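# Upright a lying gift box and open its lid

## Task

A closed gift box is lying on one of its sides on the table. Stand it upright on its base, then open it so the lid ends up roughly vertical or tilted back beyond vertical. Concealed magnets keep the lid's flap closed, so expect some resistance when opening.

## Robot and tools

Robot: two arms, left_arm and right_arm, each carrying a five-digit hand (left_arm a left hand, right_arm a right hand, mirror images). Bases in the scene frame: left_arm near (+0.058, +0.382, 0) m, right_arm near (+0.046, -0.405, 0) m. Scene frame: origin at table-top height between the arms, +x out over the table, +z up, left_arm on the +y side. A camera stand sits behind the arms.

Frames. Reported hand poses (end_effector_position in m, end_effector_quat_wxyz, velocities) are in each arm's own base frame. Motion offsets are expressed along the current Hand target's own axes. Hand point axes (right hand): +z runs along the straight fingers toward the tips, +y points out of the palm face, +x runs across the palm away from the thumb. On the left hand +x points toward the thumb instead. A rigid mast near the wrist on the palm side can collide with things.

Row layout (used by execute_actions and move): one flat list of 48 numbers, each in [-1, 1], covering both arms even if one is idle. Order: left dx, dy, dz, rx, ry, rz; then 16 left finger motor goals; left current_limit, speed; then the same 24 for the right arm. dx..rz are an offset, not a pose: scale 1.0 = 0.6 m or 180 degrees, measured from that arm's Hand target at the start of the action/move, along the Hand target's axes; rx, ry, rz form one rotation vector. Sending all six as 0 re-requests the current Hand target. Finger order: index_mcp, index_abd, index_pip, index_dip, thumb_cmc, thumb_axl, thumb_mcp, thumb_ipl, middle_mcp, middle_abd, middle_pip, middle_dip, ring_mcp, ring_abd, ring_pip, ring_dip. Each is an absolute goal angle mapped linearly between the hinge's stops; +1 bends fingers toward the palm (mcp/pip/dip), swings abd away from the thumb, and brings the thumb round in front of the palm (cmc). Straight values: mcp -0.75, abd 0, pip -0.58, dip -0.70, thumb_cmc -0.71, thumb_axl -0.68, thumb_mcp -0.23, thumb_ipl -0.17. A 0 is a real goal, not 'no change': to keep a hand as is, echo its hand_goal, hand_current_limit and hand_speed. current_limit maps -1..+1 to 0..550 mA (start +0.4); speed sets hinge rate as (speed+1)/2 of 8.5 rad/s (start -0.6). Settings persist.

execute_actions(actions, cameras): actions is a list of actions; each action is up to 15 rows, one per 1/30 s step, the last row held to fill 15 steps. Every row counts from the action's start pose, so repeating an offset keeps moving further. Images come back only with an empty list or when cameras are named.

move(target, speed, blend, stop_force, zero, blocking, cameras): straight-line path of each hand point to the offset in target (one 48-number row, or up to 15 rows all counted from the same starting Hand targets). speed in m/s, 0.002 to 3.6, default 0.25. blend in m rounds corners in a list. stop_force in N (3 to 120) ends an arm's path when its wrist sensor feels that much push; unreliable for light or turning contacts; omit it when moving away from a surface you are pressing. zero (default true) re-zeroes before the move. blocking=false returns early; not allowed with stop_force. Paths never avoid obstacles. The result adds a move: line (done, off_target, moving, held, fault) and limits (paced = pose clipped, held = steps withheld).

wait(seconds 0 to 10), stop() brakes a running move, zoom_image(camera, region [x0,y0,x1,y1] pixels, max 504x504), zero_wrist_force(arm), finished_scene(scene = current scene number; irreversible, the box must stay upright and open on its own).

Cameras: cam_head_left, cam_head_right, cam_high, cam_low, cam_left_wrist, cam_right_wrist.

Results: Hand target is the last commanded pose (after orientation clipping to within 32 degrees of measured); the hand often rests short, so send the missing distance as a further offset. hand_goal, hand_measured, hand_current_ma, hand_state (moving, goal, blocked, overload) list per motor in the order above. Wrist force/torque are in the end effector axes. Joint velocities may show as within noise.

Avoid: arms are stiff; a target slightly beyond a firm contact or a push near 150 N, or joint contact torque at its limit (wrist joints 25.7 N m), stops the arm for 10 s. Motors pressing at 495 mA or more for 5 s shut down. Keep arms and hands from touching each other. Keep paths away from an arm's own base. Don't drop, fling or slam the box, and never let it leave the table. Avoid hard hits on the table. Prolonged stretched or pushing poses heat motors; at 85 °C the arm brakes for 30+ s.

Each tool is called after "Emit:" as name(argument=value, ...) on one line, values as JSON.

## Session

Emit:
execute_actions(actions=[])

Scene clock: 0.00 s.
left_arm: end_effector_position=(+0.4063, +0.0850, +0.2300) hand_goal=(-0.754, +0.000, -0.576, -0.696, -0.714, -0.678, -0.226, -0.168, -0.754, +0.000, -0.576, -0.696, -0.754, +0.000, -0.576, -0.696) hand_measured=(-0.754, +0.000, -0.576, -0.696, -0.714, -0.678, -0.226, -0.168, -0.754, +0.000, -0.576, -0.696, -0.754, +0.000, -0.576, -0.696) hand_current_ma=(+0, +0, +0, +0, +0, +0, +0, +0, +0, +0, +0, +0, +0, +0, +0, +0) hand_state=(overload, goal, goal, goal, goal, goal, goal, goal, goal, goal, goal, goal, goal, goal, goal, goal) hand_current_limit=0.40 hand_speed=-0.60 end_effector_quat_wxyz=(+0.000, +0.000, +1.000, +0.000) | right_arm: end_effector_position=(+0.4063, -0.0850, +0.2300) hand_goal=(-0.754, +0.000, -0.576, -0.696, -0.714, -0.678, -0.226, -0.168, -0.754, +0.000, -0.576, -0.696, -0.754, +0.000, -0.576, -0.696) hand_measured=(-0.754, +0.000, -0.576, -0.696, -0.714, -0.678, -0.226, -0.168, -0.754, +0.000, -0.576, -0.696, -0.754, +0.000, -0.576, -0.696) hand_current_ma=(+0, +0, +0, +0, +0, +0, +0, +0, +0, +0, +0, +0, +0, +0, +0, +0) hand_state=(goal, goal, goal, goal, goal, goal, goal, goal, goal, goal, goal, goal, goal, goal, goal, goal) hand_current_limit=0.40 hand_speed=-0.60 end_effector_quat_wxyz=(+0.000, +1.000, +0.000, +0.000)
Joint positions: left_arm=[3.458 -1.419 -2.042 -1.252 1.571 -1.255] | right_arm=[-0.316 -1.723 2.042 -1.89 -1.571 1.255]
Joint velocities: within noise
Joint torques (N m): no reading
Motor temperatures (°C): left_arm=[33 41 35 39 38 40] | right_arm=[34 36 34 39 43 39]
Wrist force (N): no reading
Wrist torque (N m): no reading
Wrist force, peak (N): no reading
Hand target: left_arm +0.4063, +0.0850, +0.2300; +0.000, +0.000, +1.000, +0.000 | right_arm +0.4063, -0.0850, +0.2300; +0.000, +1.000, +0.000, +0.000

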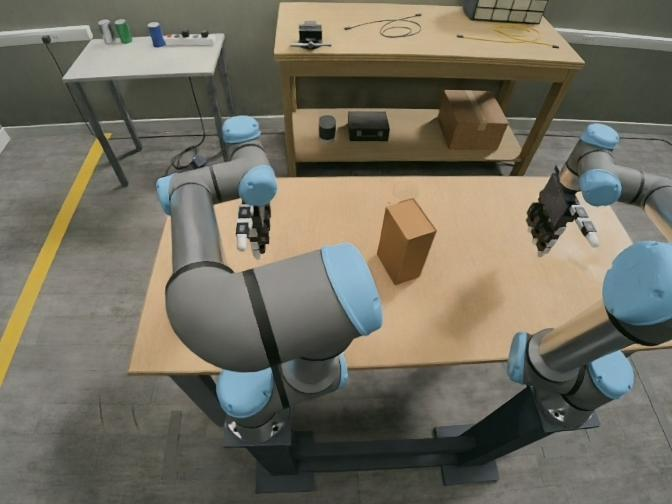

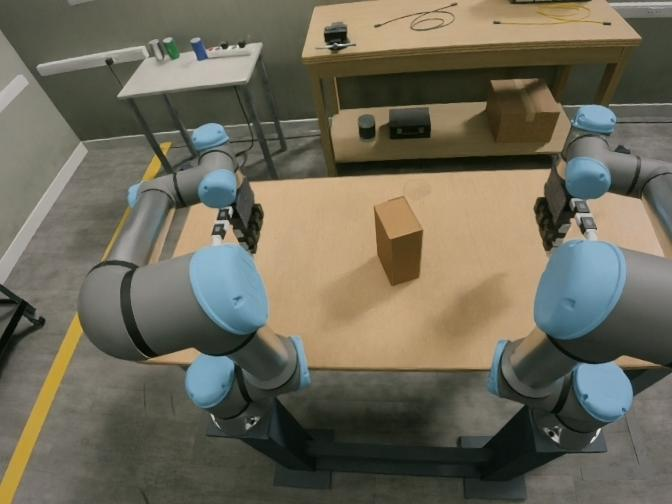

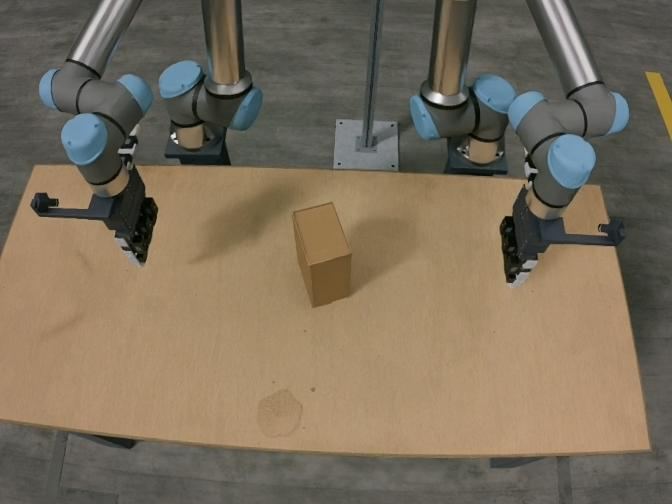

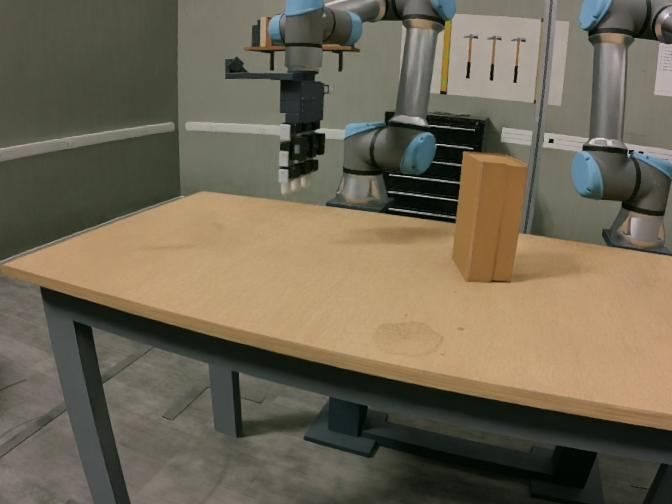

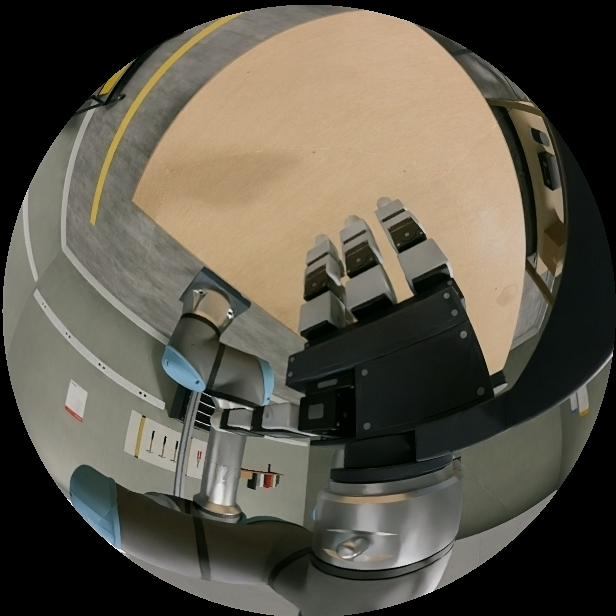

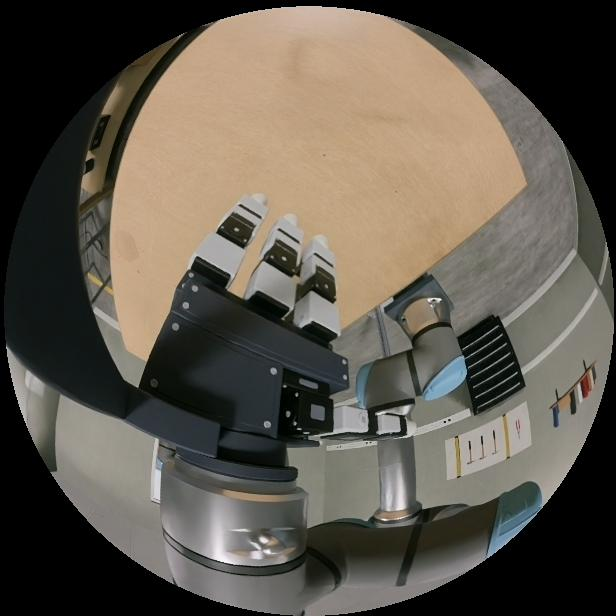

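Emit:
zoom_image(camera="cam_low", region=[420, 140, 560, 300])

Emit:
zoom_image(camera="cam_high", region=[270, 190, 370, 320])

Emit:
zoom_image(camera="cam_head_right", region=[350, 180, 450, 300])

Emit:
zoom_image(camera="cam_head_left", region=[350, 180, 460, 300])

Scaled by 3.150 from the camera's 672x504 image, which has a finer 960x720 frame.

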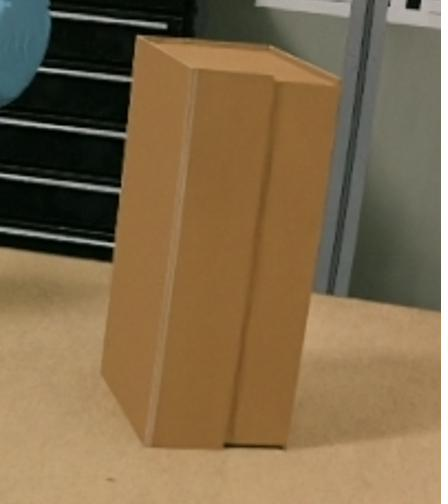

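Scaled by 3.877 from the camera's 672x504 image, which has a finer 960x720 frame.

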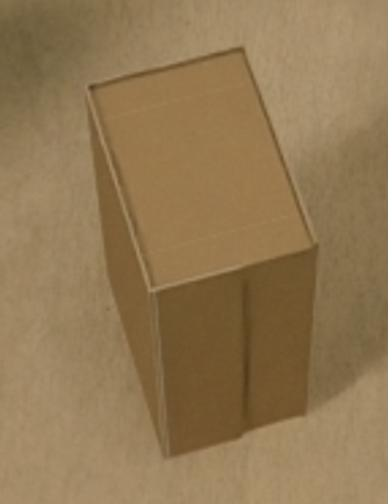

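Scaled by 4.200 from the camera's 672x504 image, which has a finer 960x720 frame.

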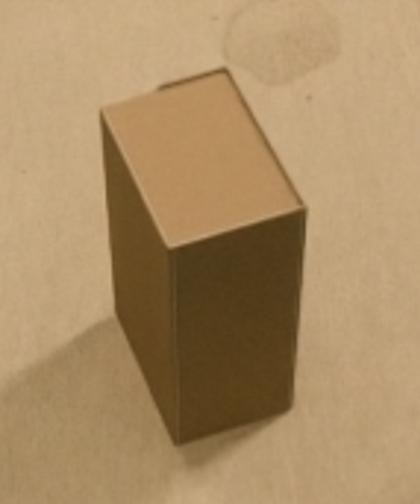

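Scaled by 4.200 from the camera's 672x504 image, which has a finer 960x720 frame.

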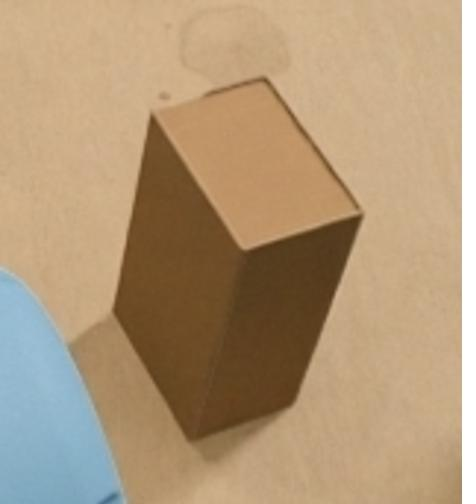

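Emit:
move(target=[[0.3565,-0.5273,-0.25,-0.2167,-0.154,0.3718,-1,0,0.85,0.75,-0.714,-0.678,-0.226,-0.168,-1,0,-0.576,-0.696,0.3,0,0.85,0.75,0.75,-0.2,0.3735,-0.4235,-0.25,-0.2178,-0.1515,0.3659,0.3,0,0.85,0.75,-0.714,-0.678,-0.226,-0.168,-1,0,-0.576,-0.696,0.3,0,0.85,0.75,0.75,-0.2],[0.2348,-0.9072,-0.145,-0.2167,-0.154,0.3718,-1,0,0.85,0.75,-0.714,-0.678,-0.226,-0.168,-1,0,-0.576,-0.696,0.3,0,0.85,0.75,0.75,-0.2,0.2672,-0.9013,-0.145,-0.2178,-0.1515,0.3659,0.3,0,0.85,0.75,-0.714,-0.678,-0.226,-0.168,-1,0,-0.576,-0.696,0.3,0,0.85,0.75,0.75,-0.2]], speed=0.3, blend=0.05, cameras=["cam_low", "cam_high", "cam_head_right"])

Scene clock: 81.23 s.
left_arm: end_effector_position=(+0.2398, -0.1613, +0.3468) hand_goal=(-1.000, +0.000, +0.850, +0.750, -0.714, -0.678, -0.226, -0.168, -1.000, +0.000, -0.576, -0.696, +0.300, +0.000, +0.850, +0.750) hand_measured=(-1.000, +0.000, +0.844, +0.748, -0.716, -0.678, -0.224, -0.168, -1.000, +0.000, -0.576, -0.696, +0.256, +0.000, +0.700, +0.622) hand_current_ma=(+0, +0, -7, -3, -3, +1, +2, +0, +0, +0, +0, +0, -114, +0, -481, -459) hand_state=(overload, goal, goal, goal, goal, goal, goal, goal, goal, goal, goal, goal, blocked, goal, blocked, blocked) hand_current_limit=0.75 hand_speed=-0.20 end_effector_quat_wxyz=(+0.179, +0.431, +0.848, +0.251) | right_arm: end_effector_position=(+0.5539, +0.0862, +0.3280) hand_goal=(+0.300, +0.000, +0.850, +0.750, -0.714, -0.678, -0.226, -0.168, -1.000, +0.000, -0.576, -0.696, +0.300, +0.000, +0.850, +0.750) hand_measured=(+0.258, +0.000, +0.696, +0.648, -0.718, -0.678, -0.224, -0.168, -1.000, +0.000, -0.576, -0.696, +0.254, +0.000, +0.698, +0.668) hand_current_ma=(-42, +0, -385, -182, -1, +0, +0, +0, +0, +0, +0, +0, -49, +0, -380, -126) hand_state=(blocked, goal, blocked, blocked, goal, goal, goal, goal, goal, goal, goal, goal, blocked, goal, blocked, blocked) hand_current_limit=0.75 hand_speed=-0.20 end_effector_quat_wxyz=(+0.217, +0.894, -0.367, -0.141)
Joint positions: left_arm=[2.308 -1.021 -2.268 -1.243 2.175 -1.407] | right_arm=[0.078 -0.953 0.905 -1.06 -1.825 2.488]
Joint torques (N m): left_arm=[-15.22 -7.18 31.57 1.43 3.65 -1.04] | right_arm=[-9.88 -60.12 -15.08 -2.95 -2.99 -1.58]
Wrist force (N): left_arm=[0.2 0.8 0.3] | right_arm=[0.3 0.2 -0.5]
Wrist torque (N m): left_arm=[-0.23 -0.08 0.19] | right_arm=[-0.03 -0.03 -0.05]
Wrist force, peak (N): left_arm=[0.4 1.1 0.5] | right_arm=[-0.3 3.6 -7.4]
Hand target: left_arm +0.2398, -0.1613, +0.3468; +0.179, +0.431, +0.848, +0.251 (not the last commanded pose) | right_arm +0.5539, +0.0862, +0.3280; +0.217, +0.894, -0.367, -0.141 (not the last commanded pose)
Off the commanded pose: left_arm 0.301 m, 18 deg | right_arm 0.370 m, 28 deg.
move: held (right_arm; a check stopped the path), off_target (left_arm; braked when a check withheld steps of right_arm); path passed 0 of 2 targets; limits=held
pose unreachable (right arm): on one or more control steps of this call, first in action 0 (counted from 0), this arm could not follow its commanded pose, so it was not sent that pose on those steps. It may still have moved: this result reports where it is.
cause: moving toward the commanded pose would bring two parts of the arm too close to each other (joints 4 (wrist 1) to 6 (wrist 3) lie between them).
Images, in order (width x height): cam_head_right 672x504, cam_high 672x504, cam_low 672x504.

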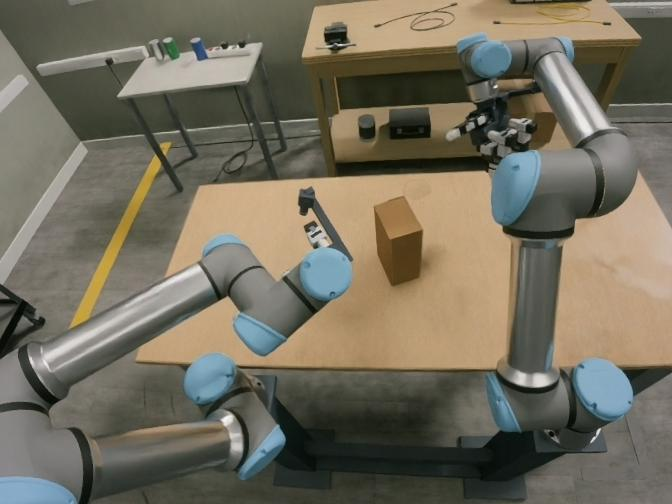

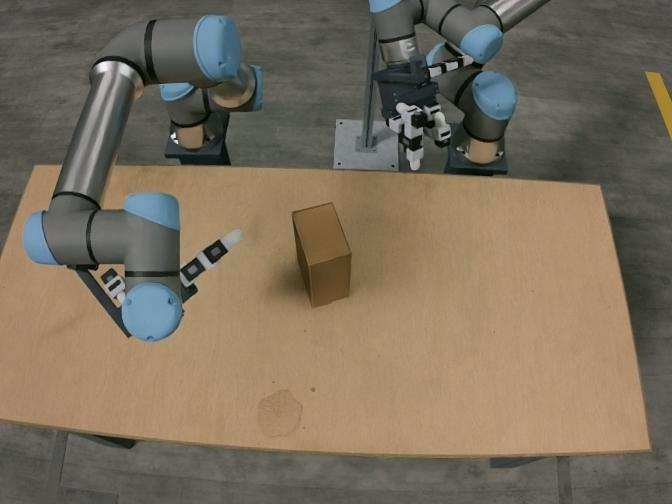

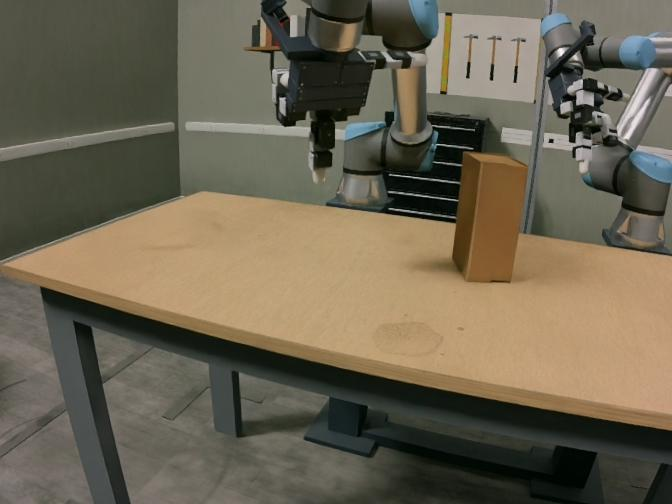

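Emit:
move(target=[[-0.0615,0.1657,0.0573,0.0866,-0.256,0.5285,-1,0,0.85,0.75,-0.714,-0.678,-0.226,-0.168,-0.479,0,-0.576,-0.696,-0.479,0,-0.576,-0.696,0.75,-0.2,-0.0545,0.045,-0.1458,-0.0264,-0.3666,0.5137,-1,0,-0.576,-0.696,-0.714,-0.678,-0.226,-0.168,-1,0,-0.576,-0.696,0.3,0,0.7,0.68,0.75,-0.2]], speed=0.3)

Scene clock: 114.97 s.
left_arm: end_effector_position=(+0.3422, -0.1324, +0.3798) hand_goal=(-1.000, +0.000, +0.850, +0.750, -0.714, -0.678, -0.226, -0.168, -0.480, +0.000, -0.576, -0.696, -0.480, +0.000, -0.576, -0.696) hand_measured=(-1.000, +0.000, +0.844, +0.748, -0.718, -0.678, -0.224, -0.168, -0.492, +0.000, -0.576, -0.696, -0.486, +0.000, -0.576, -0.694) hand_current_ma=(+0, +0, -7, -3, -3, +1, +2, +0, -20, +0, +0, +0, -9, +0, +0, +3) hand_state=(overload, goal, goal, goal, goal, goal, goal, goal, goal, goal, goal, goal, goal, goal, goal, goal) hand_current_limit=0.75 hand_speed=-0.20 end_effector_quat_wxyz=(+0.170, +0.971, +0.165, +0.029) | right_arm: end_effector_position=(+0.5513, +0.1173, +0.4201) hand_goal=(-1.000, +0.000, -0.576, -0.696, -0.714, -0.678, -0.226, -0.168, -1.000, +0.000, -0.576, -0.696, +0.300, +0.000, +0.700, +0.680) hand_measured=(-1.000, +0.000, -0.574, -0.694, -0.718, -0.678, -0.224, -0.168, -1.000, +0.000, -0.576, -0.696, +0.258, +0.000, +0.676, +0.674) hand_current_ma=(+0, +0, +0, +0, -1, +0, +0, +0, +0, +0, +0, +0, -41, +0, -13, -1) hand_state=(goal, goal, goal, goal, goal, goal, goal, goal, goal, goal, goal, goal, blocked, goal, blocked, goal) hand_current_limit=0.75 hand_speed=-0.20 end_effector_quat_wxyz=(-0.068, -0.163, +0.909, +0.377)
Joint positions: left_arm=[3.694 -0.937 -2.026 -1.827 1.233 1.801] | right_arm=[-0.38 -1.27 1.246 -0.956 -1.019 3.806]
Joint torques (N m): left_arm=[-15.24 -11.64 31.63 1.08 1.74 1.46] | right_arm=[-9.23 -46.77 -14.92 -2.47 3.29 1.74]
Wrist force (N): left_arm=[0.7 0.0 0.1] | right_arm=[0.9 0.6 -0.7]
Wrist torque (N m): left_arm=[-0.10 -0.10 0.01] | right_arm=[0.00 -0.08 -0.10]
Wrist force, peak (N): left_arm=[1.0 0.8 0.0] | right_arm=[0.6 0.3 -1.2]
Hand target: left_arm +0.3423, -0.1324, +0.3798; +0.170, +0.971, +0.164, +0.029 | right_arm +0.5513, +0.1173, +0.4201; -0.068, -0.163, +0.909, +0.377
Off the commanded pose: left_arm 0.000 m, 0 deg | right_arm 0.000 m, 0 deg.
move: done

Emit:
move(target=[0.0485,0.2616,0.2201,0,0,0,-1,0,0.85,0.75,-0.714,-0.678,-0.226,-0.168,-0.479,0,-0.576,-0.696,-0.479,0,-0.576,-0.696,0.75,-0.2,0.0538,0.1313,0.3035,0,0,0,-1,0,-0.576,-0.696,-0.714,-0.678,-0.226,-0.168,-1,0,-0.576,-0.696,0.3,0,0.7,0.68,0.75,-0.2], speed=0.25, cameras=["cam_low", "cam_high"])

Emit:
zoom_image(camera="cam_low", region=[380, 110, 620, 300])

Emit:
zoom_image(camera="cam_high", region=[200, 160, 480, 330])

Scene clock: 125.13 s.
left_arm: end_effector_position=(+0.4330, -0.3044, +0.3089) hand_goal=(-1.000, +0.000, +0.850, +0.750, -0.714, -0.678, -0.226, -0.168, -0.480, +0.000, -0.576, -0.696, -0.480, +0.000, -0.576, -0.696) hand_measured=(-1.000, +0.000, +0.844, +0.748, -0.718, -0.678, -0.224, -0.168, -0.492, +0.000, -0.576, -0.696, -0.486, +0.000, -0.576, -0.694) hand_current_ma=(+0, +0, -7, -3, -3, +1, +2, +0, -18, +0, +0, +0, -9, +0, +0, +3) hand_state=(overload, goal, goal, goal, goal, goal, goal, goal, goal, goal, goal, goal, goal, goal, goal, goal) hand_current_limit=0.75 hand_speed=-0.20 end_effector_quat_wxyz=(+0.170, +0.971, +0.164, +0.029) | right_arm: end_effector_position=(+0.4570, +0.2791, +0.3471) hand_goal=(-1.000, +0.000, -0.576, -0.696, -0.714, -0.678, -0.226, -0.168, -1.000, +0.000, -0.576, -0.696, +0.300, +0.000, +0.700, +0.680) hand_measured=(-1.000, +0.000, -0.574, -0.694, -0.718, -0.678, -0.224, -0.168, -1.000, +0.000, -0.576, -0.696, +0.258, +0.000, +0.676, +0.674) hand_current_ma=(+0, +0, +0, +0, -1, +0, +0, +0, +0, +0, +0, +0, -40, +0, -13, -1) hand_state=(goal, goal, goal, goal, goal, goal, goal, goal, goal, goal, goal, goal, blocked, goal, blocked, goal) hand_current_limit=0.75 hand_speed=-0.20 end_effector_quat_wxyz=(-0.068, -0.163, +0.909, +0.377)
Joint positions: left_arm=[3.061 -1.313 -2.065 -1.189 1.255 1.132] | right_arm=[-0.139 -1.504 1.747 -1.371 -0.899 4.062]
Joint torques (N m): left_arm=[-15.52 6.23 29.97 4.27 1.95 -1.02] | right_arm=[8.79 -36.74 -17.32 -3.41 3.57 1.88]
Wrist force (N): left_arm=[0.3 0.4 0.2] | right_arm=[0.1 0.4 -1.2]
Wrist torque (N m): left_arm=[-0.05 -0.02 0.13] | right_arm=[0.00 0.03 -0.19]
Wrist force, peak (N): left_arm=[0.1 1.4 0.9] | right_arm=[0.5 0.1 -1.8]
Hand target: left_arm +0.4331, -0.3045, +0.3089; +0.170, +0.971, +0.164, +0.029 | right_arm +0.4570, +0.2791, +0.3471; -0.068, -0.163, +0.909, +0.377
Off the commanded pose: left_arm 0.000 m, 0 deg | right_arm 0.000 m, 0 deg.
move: done
Images, in order (width x height): cam_high 672x504, cam_low 672x504.

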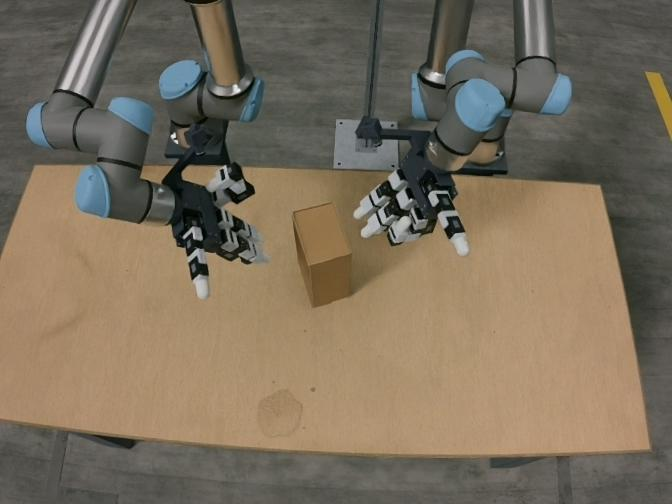

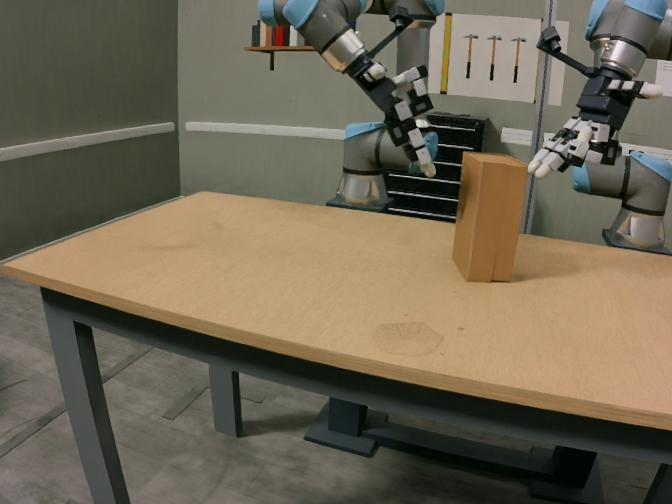

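Scaled by 2.100 from the camera's 672x504 image, which has a finer 960x720 frame.

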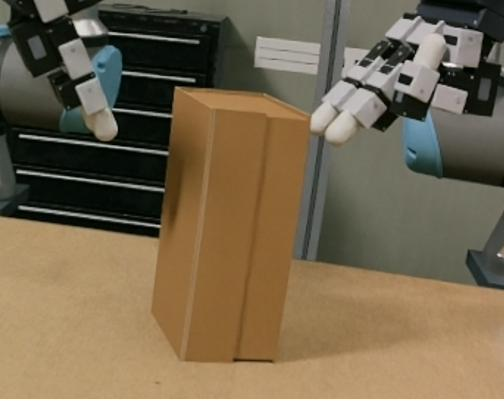

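Scaled by 1.800 from the camera's 672x504 image, which has a finer 960x720 frame.

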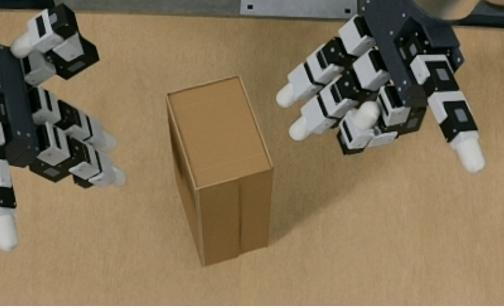

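Emit:
move(target=[0.02,0.0737,0.0267,0,0,0,-1,0,0.85,0.75,-0.714,-0.678,-0.226,-0.168,-0.479,0,-0.576,-0.696,-0.479,0,-0.576,-0.696,0.75,-0.2,0,0,0,0,0,0,-1,0,-0.576,-0.696,-0.714,-0.678,-0.226,-0.168,-1,0,-0.576,-0.696,0.3,0,0.7,0.68,0.75,-0.2], speed=0.06, stop_force=3)

Emit:
move(target=[0,0,0,0,0,0,-1,0,0.85,0.75,-0.714,-0.678,-0.226,-0.168,-0.479,0,-0.576,-0.696,-0.479,0,-0.576,-0.696,0.75,-0.2,0,0.0943,0.0943,0,0,0,-1,0,-0.576,-0.696,-0.714,-0.678,-0.226,-0.168,-1,0,-0.576,-0.696,0.3,0,0.7,0.68,0.75,-0.2], speed=0.05, stop_force=3, cameras=["cam_low", "cam_high"])

Emit:
zoom_image(camera="cam_low", region=[380, 110, 620, 300])

Emit:
zoom_image(camera="cam_high", region=[200, 160, 480, 330])

Scene clock: 133.57 s.
left_arm: end_effector_position=(+0.4599, -0.3450, +0.3088) hand_goal=(-1.000, +0.000, +0.850, +0.750, -0.714, -0.678, -0.226, -0.168, -0.480, +0.000, -0.576, -0.696, -0.480, +0.000, -0.576, -0.696) hand_measured=(-1.000, +0.000, +0.844, +0.748, -0.718, -0.678, -0.224, -0.168, -0.492, +0.000, -0.576, -0.696, -0.486, +0.002, -0.576, -0.694) hand_current_ma=(+0, +0, -7, -3, -3, +1, +2, +0, -18, +0, +0, +0, -10, +1, +0, +2) hand_state=(overload, goal, goal, goal, goal, goal, goal, goal, goal, goal, goal, goal, goal, goal, goal, goal) hand_current_limit=0.75 hand_speed=-0.20 end_effector_quat_wxyz=(+0.170, +0.971, +0.164, +0.029) | right_arm: end_effector_position=(+0.4570, +0.2791, +0.3471) hand_goal=(-1.000, +0.000, -0.576, -0.696, -0.714, -0.678, -0.226, -0.168, -1.000, +0.000, -0.576, -0.696, +0.300, +0.000, +0.700, +0.680) hand_measured=(-1.000, +0.000, -0.574, -0.694, -0.718, -0.678, -0.224, -0.168, -1.000, +0.000, -0.576, -0.696, +0.258, +0.000, +0.676, +0.674) hand_current_ma=(+0, +0, +0, +0, -1, +0, +0, +0, +0, +0, +0, +0, -40, +0, -13, -1) hand_state=(goal, goal, goal, goal, goal, goal, goal, goal, goal, goal, goal, goal, blocked, goal, blocked, goal) hand_current_limit=0.75 hand_speed=-0.20 end_effector_quat_wxyz=(-0.068, -0.163, +0.909, +0.377)
Joint positions: left_arm=[2.967 -1.428 -1.983 -1.127 1.27 1.035] | right_arm=[-0.139 -1.504 1.747 -1.371 -0.899 4.062]
Joint torques (N m): left_arm=[-15.42 10.51 30.82 4.54 1.91 -1.09] | right_arm=[8.93 -36.82 -14.39 -3.43 3.63 1.78]
Wrist force (N): left_arm=[0.4 0.0 -0.4] | right_arm=[0.1 0.3 -1.1]
Wrist torque (N m): left_arm=[-0.04 -0.08 0.19] | right_arm=[-0.01 0.01 -0.19]
Wrist force, peak (N): left_arm=[0.7 0.6 0.4] | right_arm=[0.2 0.6 -1.3]
Hand target: left_arm +0.4599, -0.3450, +0.3088; +0.170, +0.971, +0.164, +0.029 | right_arm +0.4570, +0.2791, +0.3471; -0.068, -0.163, +0.909, +0.377
Off the commanded pose: left_arm 0.000 m, 0 deg | right_arm 0.000 m, 0 deg.
move: done

Scene clock: 135.87 s.
left_arm: end_effector_position=(+0.4599, -0.3450, +0.3088) hand_goal=(-1.000, +0.000, +0.850, +0.750, -0.714, -0.678, -0.226, -0.168, -0.480, +0.000, -0.576, -0.696, -0.480, +0.000, -0.576, -0.696) hand_measured=(-1.000, +0.000, +0.844, +0.748, -0.718, -0.678, -0.224, -0.168, -0.494, +0.000, -0.580, -0.696, -0.494, +0.002, -0.580, -0.694) hand_current_ma=(+0, +0, -7, -3, -3, +1, +2, +0, -26, +0, -6, +0, -26, +1, -3, +1) hand_state=(overload, goal, goal, goal, goal, goal, goal, goal, goal, goal, goal, goal, goal, goal, goal, goal) hand_current_limit=0.75 hand_speed=-0.20 end_effector_quat_wxyz=(+0.170, +0.971, +0.164, +0.029) | right_arm: end_effector_position=(+0.4383, +0.3293, +0.3471) hand_goal=(-1.000, +0.000, -0.576, -0.696, -0.714, -0.678, -0.226, -0.168, -1.000, +0.000, -0.576, -0.696, +0.300, +0.000, +0.700, +0.680) hand_measured=(-1.000, +0.000, -0.580, -0.698, -0.718, -0.678, -0.224, -0.168, -1.000, +0.000, -0.582, -0.698, +0.258, +0.000, +0.676, +0.674) hand_current_ma=(+0, +0, -1, +0, -1, +0, +0, +0, +0, +0, -1, +0, -40, +0, -13, -1) hand_state=(goal, goal, goal, goal, goal, goal, goal, goal, goal, goal, goal, goal, blocked, goal, blocked, goal) hand_current_limit=0.75 hand_speed=-0.20 end_effector_quat_wxyz=(-0.068, -0.163, +0.909, +0.377)
Joint positions: left_arm=[2.967 -1.428 -1.983 -1.127 1.27 1.035] | right_arm=[-0.042 -1.53 1.792 -1.464 -0.86 4.178]
Joint torques (N m): left_arm=[-15.58 10.94 15.39 3.03 -2.78 -1.16] | right_arm=[-9.53 -14.98 -30.2 -0.64 -1.7 -1.61]
Wrist force (N): left_arm=[0.7 0.0 -0.4] | right_arm=[0.4 0.8 -1.1]
Wrist torque (N m): left_arm=[-0.04 -0.04 0.18] | right_arm=[0.07 -0.06 0.00]
Wrist force, peak (N): left_arm=[0.4 -5.3 -10.7] | right_arm=[0.8 1.2 -6.8]
Hand target: left_arm +0.4599, -0.3450, +0.3088; +0.170, +0.971, +0.164, +0.029 | right_arm +0.4383, +0.3293, +0.3471; -0.068, -0.163, +0.909, +0.377 (not the last commanded pose)
Off the commanded pose: left_arm 0.000 m, 0 deg | right_arm 0.026 m, 0 deg.
move: contact (right_arm)
Images, in order (width x height): cam_high 672x504, cam_low 672x504.

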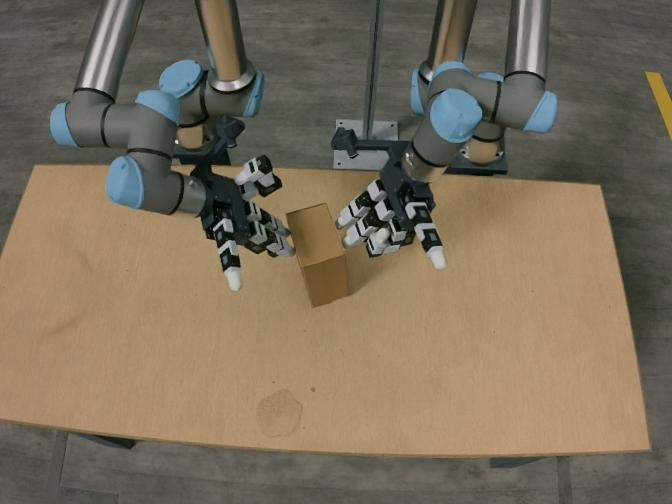

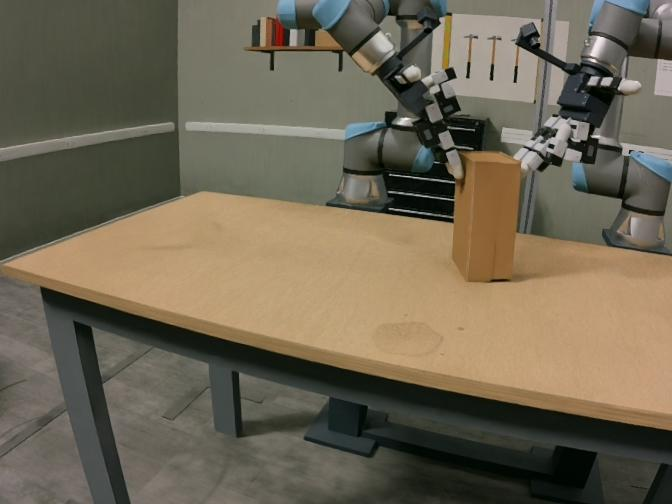

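Scaled by 2.100 from the camera's 672x504 image, which has a finer 960x720 frame.

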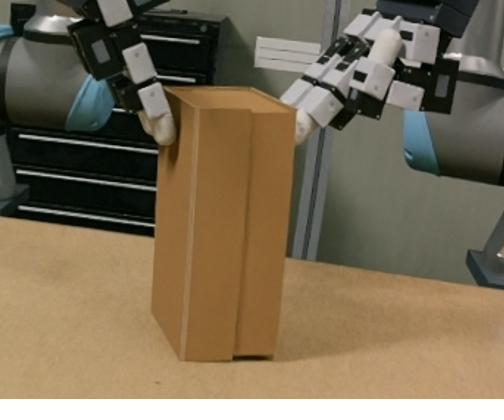

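Scaled by 1.800 from the camera's 672x504 image, which has a finer 960x720 frame.

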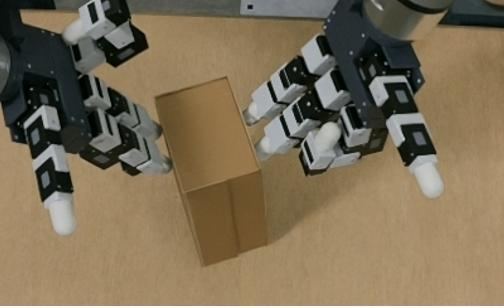

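Emit:
move(target=[[0,-0.0857,-0.0152,0,0,0,-1,0,0.85,0.75,-0.714,-0.678,-0.226,-0.168,-0.479,0,-0.576,-0.696,-0.479,0,-0.576,-0.696,0.75,-0.2,0,0.0835,0.0402,0,0,0,-1,0,-0.576,-0.696,-0.714,-0.678,-0.226,-0.168,-1,0,-0.576,-0.696,0.3,0,0.7,0.68,0.75,-0.2],[0,-0.1725,-0.0077,0,0,0,-1,0,0.85,0.75,-0.714,-0.678,-0.226,-0.168,-0.479,0,-0.576,-0.696,-0.479,0,-0.576,-0.696,0.75,-0.2,0,0.1537,0.1007,0,0,0,-1,0,-0.576,-0.696,-0.714,-0.678,-0.226,-0.168,-1,0,-0.576,-0.696,0.3,0,0.7,0.68,0.75,-0.2]], speed=0.04, blend=0.005, cameras=["cam_low", "cam_high"])

Emit:
zoom_image(camera="cam_low", region=[380, 110, 620, 300])

Emit:
zoom_image(camera="cam_high", region=[200, 160, 480, 330])

Scene clock: 153.07 s.
left_arm: end_effector_position=(+0.4274, -0.2516, +0.2780) hand_goal=(-1.000, +0.000, +0.850, +0.750, -0.714, -0.678, -0.226, -0.168, -0.480, +0.000, -0.576, -0.696, -0.480, +0.000, -0.576, -0.696) hand_measured=(-1.000, +0.000, +0.844, +0.748, -0.718, -0.678, -0.224, -0.168, -0.496, +0.000, -0.582, -0.698, -0.496, +0.002, -0.582, -0.696) hand_current_ma=(+0, +0, -7, -3, -3, +1, +2, +0, -29, +0, -8, -1, -29, +1, -6, +0) hand_state=(overload, goal, goal, goal, goal, goal, goal, goal, goal, goal, goal, goal, goal, goal, goal, goal) hand_current_limit=0.75 hand_speed=-0.20 end_effector_quat_wxyz=(+0.170, +0.971, +0.164, +0.029) | right_arm: end_effector_position=(+0.4009, +0.4304, +0.3696) hand_goal=(-1.000, +0.000, -0.576, -0.696, -0.714, -0.678, -0.226, -0.168, -1.000, +0.000, -0.576, -0.696, +0.300, +0.000, +0.700, +0.680) hand_measured=(-1.000, +0.000, -0.582, -0.698, -0.718, -0.678, -0.224, -0.168, -1.000, +0.000, -0.580, -0.698, +0.258, +0.000, +0.676, +0.674) hand_current_ma=(+0, +0, -1, +0, -1, +0, +0, +0, +0, +0, -1, +0, -40, +0, -13, -1) hand_state=(goal, goal, goal, goal, goal, goal, goal, goal, goal, goal, goal, goal, blocked, goal, blocked, goal) hand_current_limit=0.75 hand_speed=-0.20 end_effector_quat_wxyz=(-0.068, -0.163, +0.909, +0.377)
Joint positions: left_arm=[3.208 -1.262 -2.169 -1.186 1.238 1.286] | right_arm=[0.171 -1.55 1.802 -1.64 -0.802 4.455]
Joint torques (N m): left_arm=[14.25 18.4 14.54 1.5 -2.95 1.56] | right_arm=[8.58 -15.04 -15.48 -4.01 4.02 2.16]
Wrist force (N): left_arm=[0.3 0.2 0.3] | right_arm=[0.4 0.1 -1.0]
Wrist torque (N m): left_arm=[-0.05 -0.03 -0.10] | right_arm=[-0.04 -0.01 -0.14]
Wrist force, peak (N): left_arm=[0.4 -2.0 -1.5] | right_arm=[0.4 1.6 -5.4]
Hand target: left_arm +0.4273, -0.2516, +0.2780; +0.170, +0.971, +0.164, +0.029 | right_arm +0.4009, +0.4305, +0.3696; -0.068, -0.163, +0.909, +0.377
Off the commanded pose: left_arm 0.000 m, 0 deg | right_arm 0.000 m, 0 deg.
move: done
Images, in order (width x height): cam_high 672x504, cam_low 672x504.

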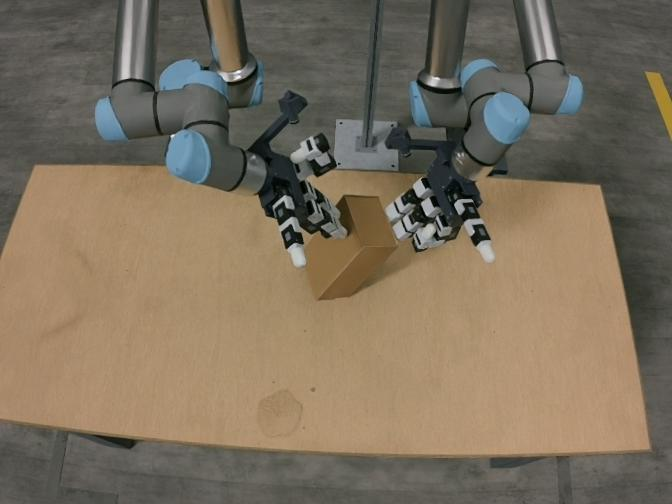

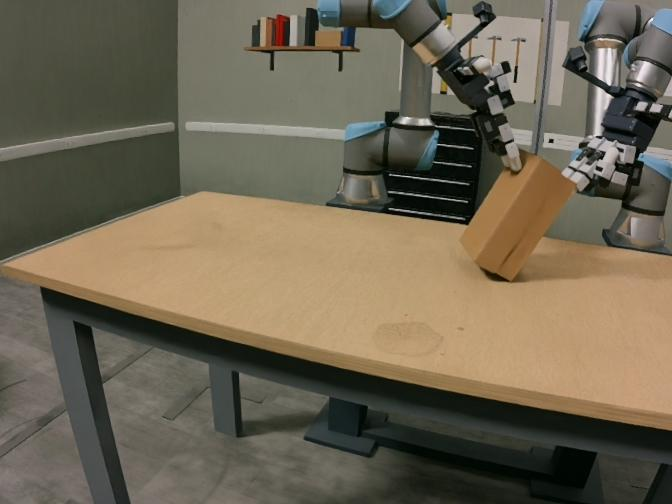

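Scaled by 2.100 from the camera's 672x504 image, which has a finer 960x720 frame.

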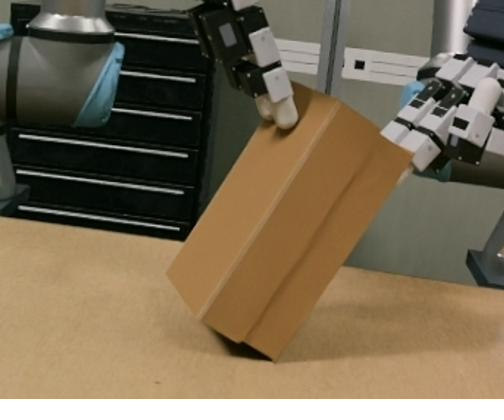

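Scaled by 1.800 from the camera's 672x504 image, which has a finer 960x720 frame.

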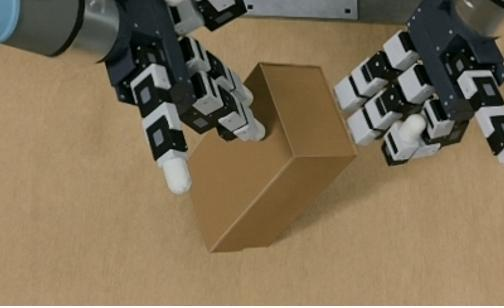

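Emit:
move(target=[[0,-0.0817,0.0293,0,0,0,-1,0,0.85,0.75,-0.714,-0.678,-0.226,-0.168,-0.479,0,-0.576,-0.696,-0.479,0,-0.576,-0.696,0.75,-0.2,0,0,0,0,0,0,-1,0,-0.576,-0.696,-0.714,-0.678,-0.226,-0.168,-1,0,-0.576,-0.696,0.3,0,0.7,0.68,0.75,-0.2],[0,-0.153,0.0797,0,0,0,-1,0,0.85,0.75,-0.714,-0.678,-0.226,-0.168,-0.479,0,-0.576,-0.696,-0.479,0,-0.576,-0.696,0.75,-0.2,0,0,0,0,0,0,-1,0,-0.576,-0.696,-0.714,-0.678,-0.226,-0.168,-1,0,-0.576,-0.696,0.3,0,0.7,0.68,0.75,-0.2],[0,-0.209,0.1462,0,0,0,-1,0,0.85,0.75,-0.714,-0.678,-0.226,-0.168,-0.479,0,-0.576,-0.696,-0.479,0,-0.576,-0.696,0.75,-0.2,0,0.03,-0.03,0,0,0,-1,0,-0.576,-0.696,-0.714,-0.678,-0.226,-0.168,-1,0,-0.576,-0.696,0.3,0,0.7,0.68,0.75,-0.2]], speed=0.05, blend=0.005, cameras=["cam_low", "cam_high"])

Emit:
zoom_image(camera="cam_low", region=[420, 150, 640, 300])

Emit:
zoom_image(camera="cam_high", region=[250, 160, 530, 330])

Scene clock: 163.03 s.
left_arm: end_effector_position=(+0.3983, -0.1683, +0.1530) hand_goal=(-1.000, +0.000, +0.850, +0.750, -0.714, -0.678, -0.226, -0.168, -0.480, +0.000, -0.576, -0.696, -0.480, +0.000, -0.576, -0.696) hand_measured=(-1.000, +0.000, +0.844, +0.748, -0.718, -0.678, -0.224, -0.168, -0.494, +0.000, -0.582, -0.698, -0.494, +0.002, -0.582, -0.696) hand_current_ma=(+0, +0, -7, -3, -3, +1, +2, +0, -24, +0, -7, -1, -25, +1, -6, +0) hand_state=(overload, goal, goal, goal, goal, goal, goal, goal, goal, goal, goal, goal, goal, goal, goal, goal) hand_current_limit=0.75 hand_speed=-0.20 end_effector_quat_wxyz=(+0.170, +0.971, +0.164, +0.029) | right_arm: end_effector_position=(+0.4009, +0.4305, +0.3951) hand_goal=(-1.000, +0.000, -0.576, -0.696, -0.714, -0.678, -0.226, -0.168, -1.000, +0.000, -0.576, -0.696, +0.300, +0.000, +0.700, +0.680) hand_measured=(-1.000, +0.000, -0.580, -0.698, -0.718, -0.678, -0.224, -0.168, -1.000, +0.000, -0.580, -0.698, +0.258, +0.000, +0.676, +0.674) hand_current_ma=(+0, +0, -1, +0, -1, +0, +0, +0, +0, +0, -1, +0, -40, +0, -13, -1) hand_state=(goal, goal, goal, goal, goal, goal, goal, goal, goal, goal, goal, goal, blocked, goal, blocked, goal) hand_current_limit=0.75 hand_speed=-0.20 end_effector_quat_wxyz=(-0.068, -0.163, +0.909, +0.377)
Joint positions: left_arm=[3.481 -1.285 -2.483 -0.945 1.225 1.575] | right_arm=[0.171 -1.564 1.749 -1.574 -0.802 4.456]
Joint torques (N m): left_arm=[12.86 0.34 11.02 4.38 -2.89 1.61] | right_arm=[7.54 -34.87 -31.28 -1.18 2.51 -1.48]
Wrist force (N): left_arm=[0.5 -0.2 0.4] | right_arm=[0.5 0.4 -1.0]
Wrist torque (N m): left_arm=[-0.06 -0.07 -0.02] | right_arm=[-0.01 -0.02 -0.12]
Wrist force, peak (N): left_arm=[0.8 -0.7 0.5] | right_arm=[0.6 0.7 -1.4]
Hand target: left_arm +0.3983, -0.1683, +0.1529; +0.170, +0.971, +0.164, +0.029 | right_arm +0.4009, +0.4305, +0.3951; -0.068, -0.163, +0.909, +0.377
Off the commanded pose: left_arm 0.000 m, 0 deg | right_arm 0.000 m, 0 deg.
move: done
Images, in order (width x height): cam_high 672x504, cam_low 672x504.

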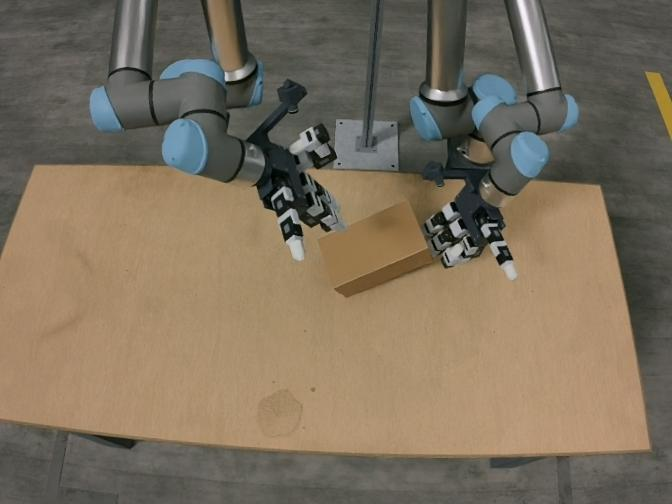

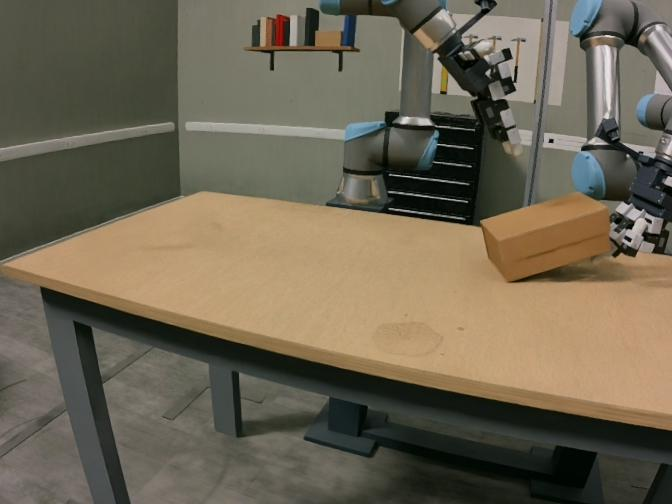

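Scaled by 2.291 from the camera's 672x504 image, which has a finer 960x720 frame.

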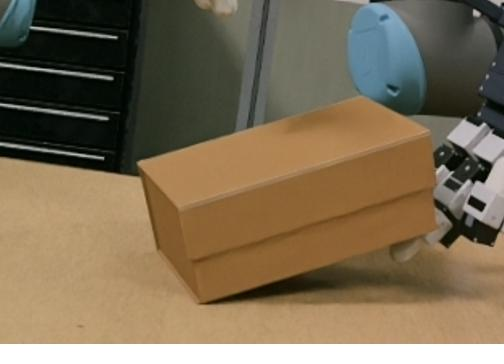

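Scaled by 1.800 from the camera's 672x504 image, which has a finer 960x720 frame.

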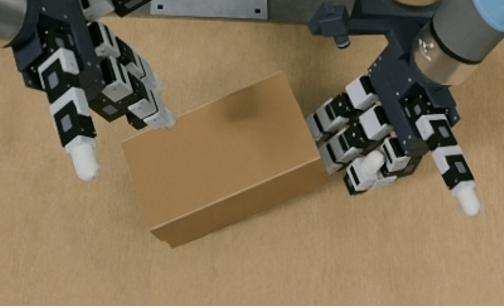

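Emit:
move(target=[[0,-0.02,0.0353,0,0,0,-1,0,0.85,0.75,-0.714,-0.678,-0.226,-0.168,-0.479,0,-0.576,-0.696,-0.479,0,-0.576,-0.696,0.75,-0.2,0,0,0,0,0,0,-1,0,-0.576,-0.696,-0.714,-0.678,-0.226,-0.168,-1,0,-0.576,-0.696,0.3,0,0.7,0.68,0.75,-0.2],[0,-0.139,-0.0077,0,0,0,-1,0,0.85,0.75,-0.714,-0.678,-0.226,-0.168,-0.479,0,-0.576,-0.696,-0.479,0,-0.576,-0.696,0.75,-0.2,0,0,0,0,0,0,-1,0,-0.576,-0.696,-0.714,-0.678,-0.226,-0.168,-1,0,-0.576,-0.696,0.3,0,0.7,0.68,0.75,-0.2]], speed=0.03, cameras=["cam_low", "cam_high"])

Emit:
zoom_image(camera="cam_low", region=[420, 150, 640, 300])

Emit:
zoom_image(camera="cam_high", region=[280, 170, 490, 310])

Scene clock: 171.90 s.
left_arm: end_effector_position=(+0.3720, -0.0928, +0.1290) hand_goal=(-1.000, +0.000, +0.850, +0.750, -0.714, -0.678, -0.226, -0.168, -0.480, +0.000, -0.576, -0.696, -0.480, +0.000, -0.576, -0.696) hand_measured=(-1.000, +0.000, +0.844, +0.748, -0.718, -0.678, -0.224, -0.168, -0.492, +0.000, -0.580, -0.698, -0.494, +0.002, -0.580, -0.696) hand_current_ma=(+0, +0, -7, -3, -3, +1, +2, +0, -20, +0, -5, -1, -24, +1, -6, -1) hand_state=(overload, goal, goal, goal, goal, goal, goal, goal, goal, goal, goal, goal, goal, goal, goal, goal) hand_current_limit=0.75 hand_speed=-0.20 end_effector_quat_wxyz=(+0.170, +0.971, +0.164, +0.029) | right_arm: end_effector_position=(+0.4009, +0.4305, +0.3951) hand_goal=(-1.000, +0.000, -0.576, -0.696, -0.714, -0.678, -0.226, -0.168, -1.000, +0.000, -0.576, -0.696, +0.300, +0.000, +0.700, +0.680) hand_measured=(-1.000, +0.000, -0.580, -0.698, -0.718, -0.678, -0.224, -0.168, -1.000, +0.000, -0.580, -0.698, +0.258, +0.000, +0.676, +0.674) hand_current_ma=(+0, +0, -1, +0, -1, +0, +0, +0, +0, +0, -1, +0, -40, +0, -13, -1) hand_state=(goal, goal, goal, goal, goal, goal, goal, goal, goal, goal, goal, goal, blocked, goal, blocked, goal) hand_current_limit=0.75 hand_speed=-0.20 end_effector_quat_wxyz=(-0.068, -0.163, +0.909, +0.377)
Joint positions: left_arm=[3.76 -1.237 -2.557 -1.019 1.239 1.87] | right_arm=[0.171 -1.564 1.749 -1.574 -0.802 4.455]
Joint torques (N m): left_arm=[15.32 12.29 10.59 1.01 1.69 1.39] | right_arm=[-1.48 -33.08 -31.52 -1.12 -0.92 -1.49]
Wrist force (N): left_arm=[0.6 0.2 -0.2] | right_arm=[0.7 0.4 -1.2]
Wrist torque (N m): left_arm=[-0.12 -0.09 -0.01] | right_arm=[0.01 -0.04 -0.10]
Wrist force, peak (N): left_arm=[0.8 -0.1 0.9] | right_arm=[0.5 0.4 -1.6]
Hand target: left_arm +0.3720, -0.0927, +0.1290; +0.170, +0.971, +0.164, +0.029 | right_arm +0.4009, +0.4305, +0.3951; -0.068, -0.163, +0.909, +0.377
Off the commanded pose: left_arm 0.000 m, 0 deg | right_arm 0.000 m, 0 deg.
move: done
Images, in order (width x height): cam_high 672x504, cam_low 672x504.

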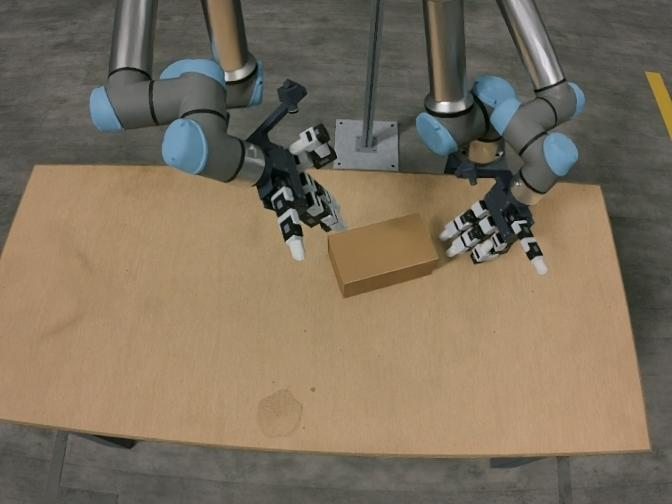

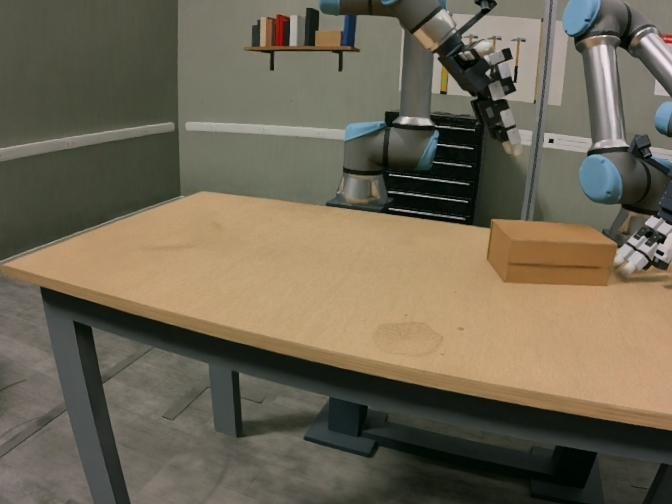

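Scaled by 2.291 from the camera's 672x504 image, which has a finer 960x720 frame.

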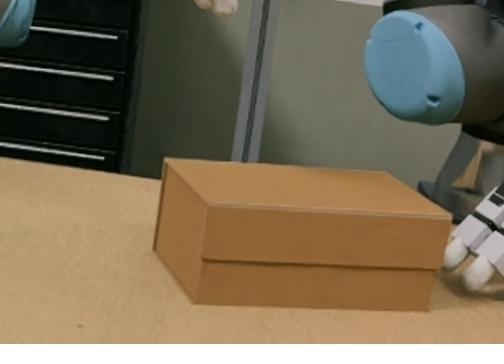

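Scaled by 2.400 from the camera's 672x504 image, which has a finer 960x720 frame.

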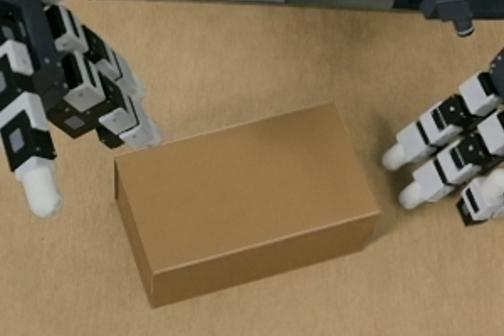

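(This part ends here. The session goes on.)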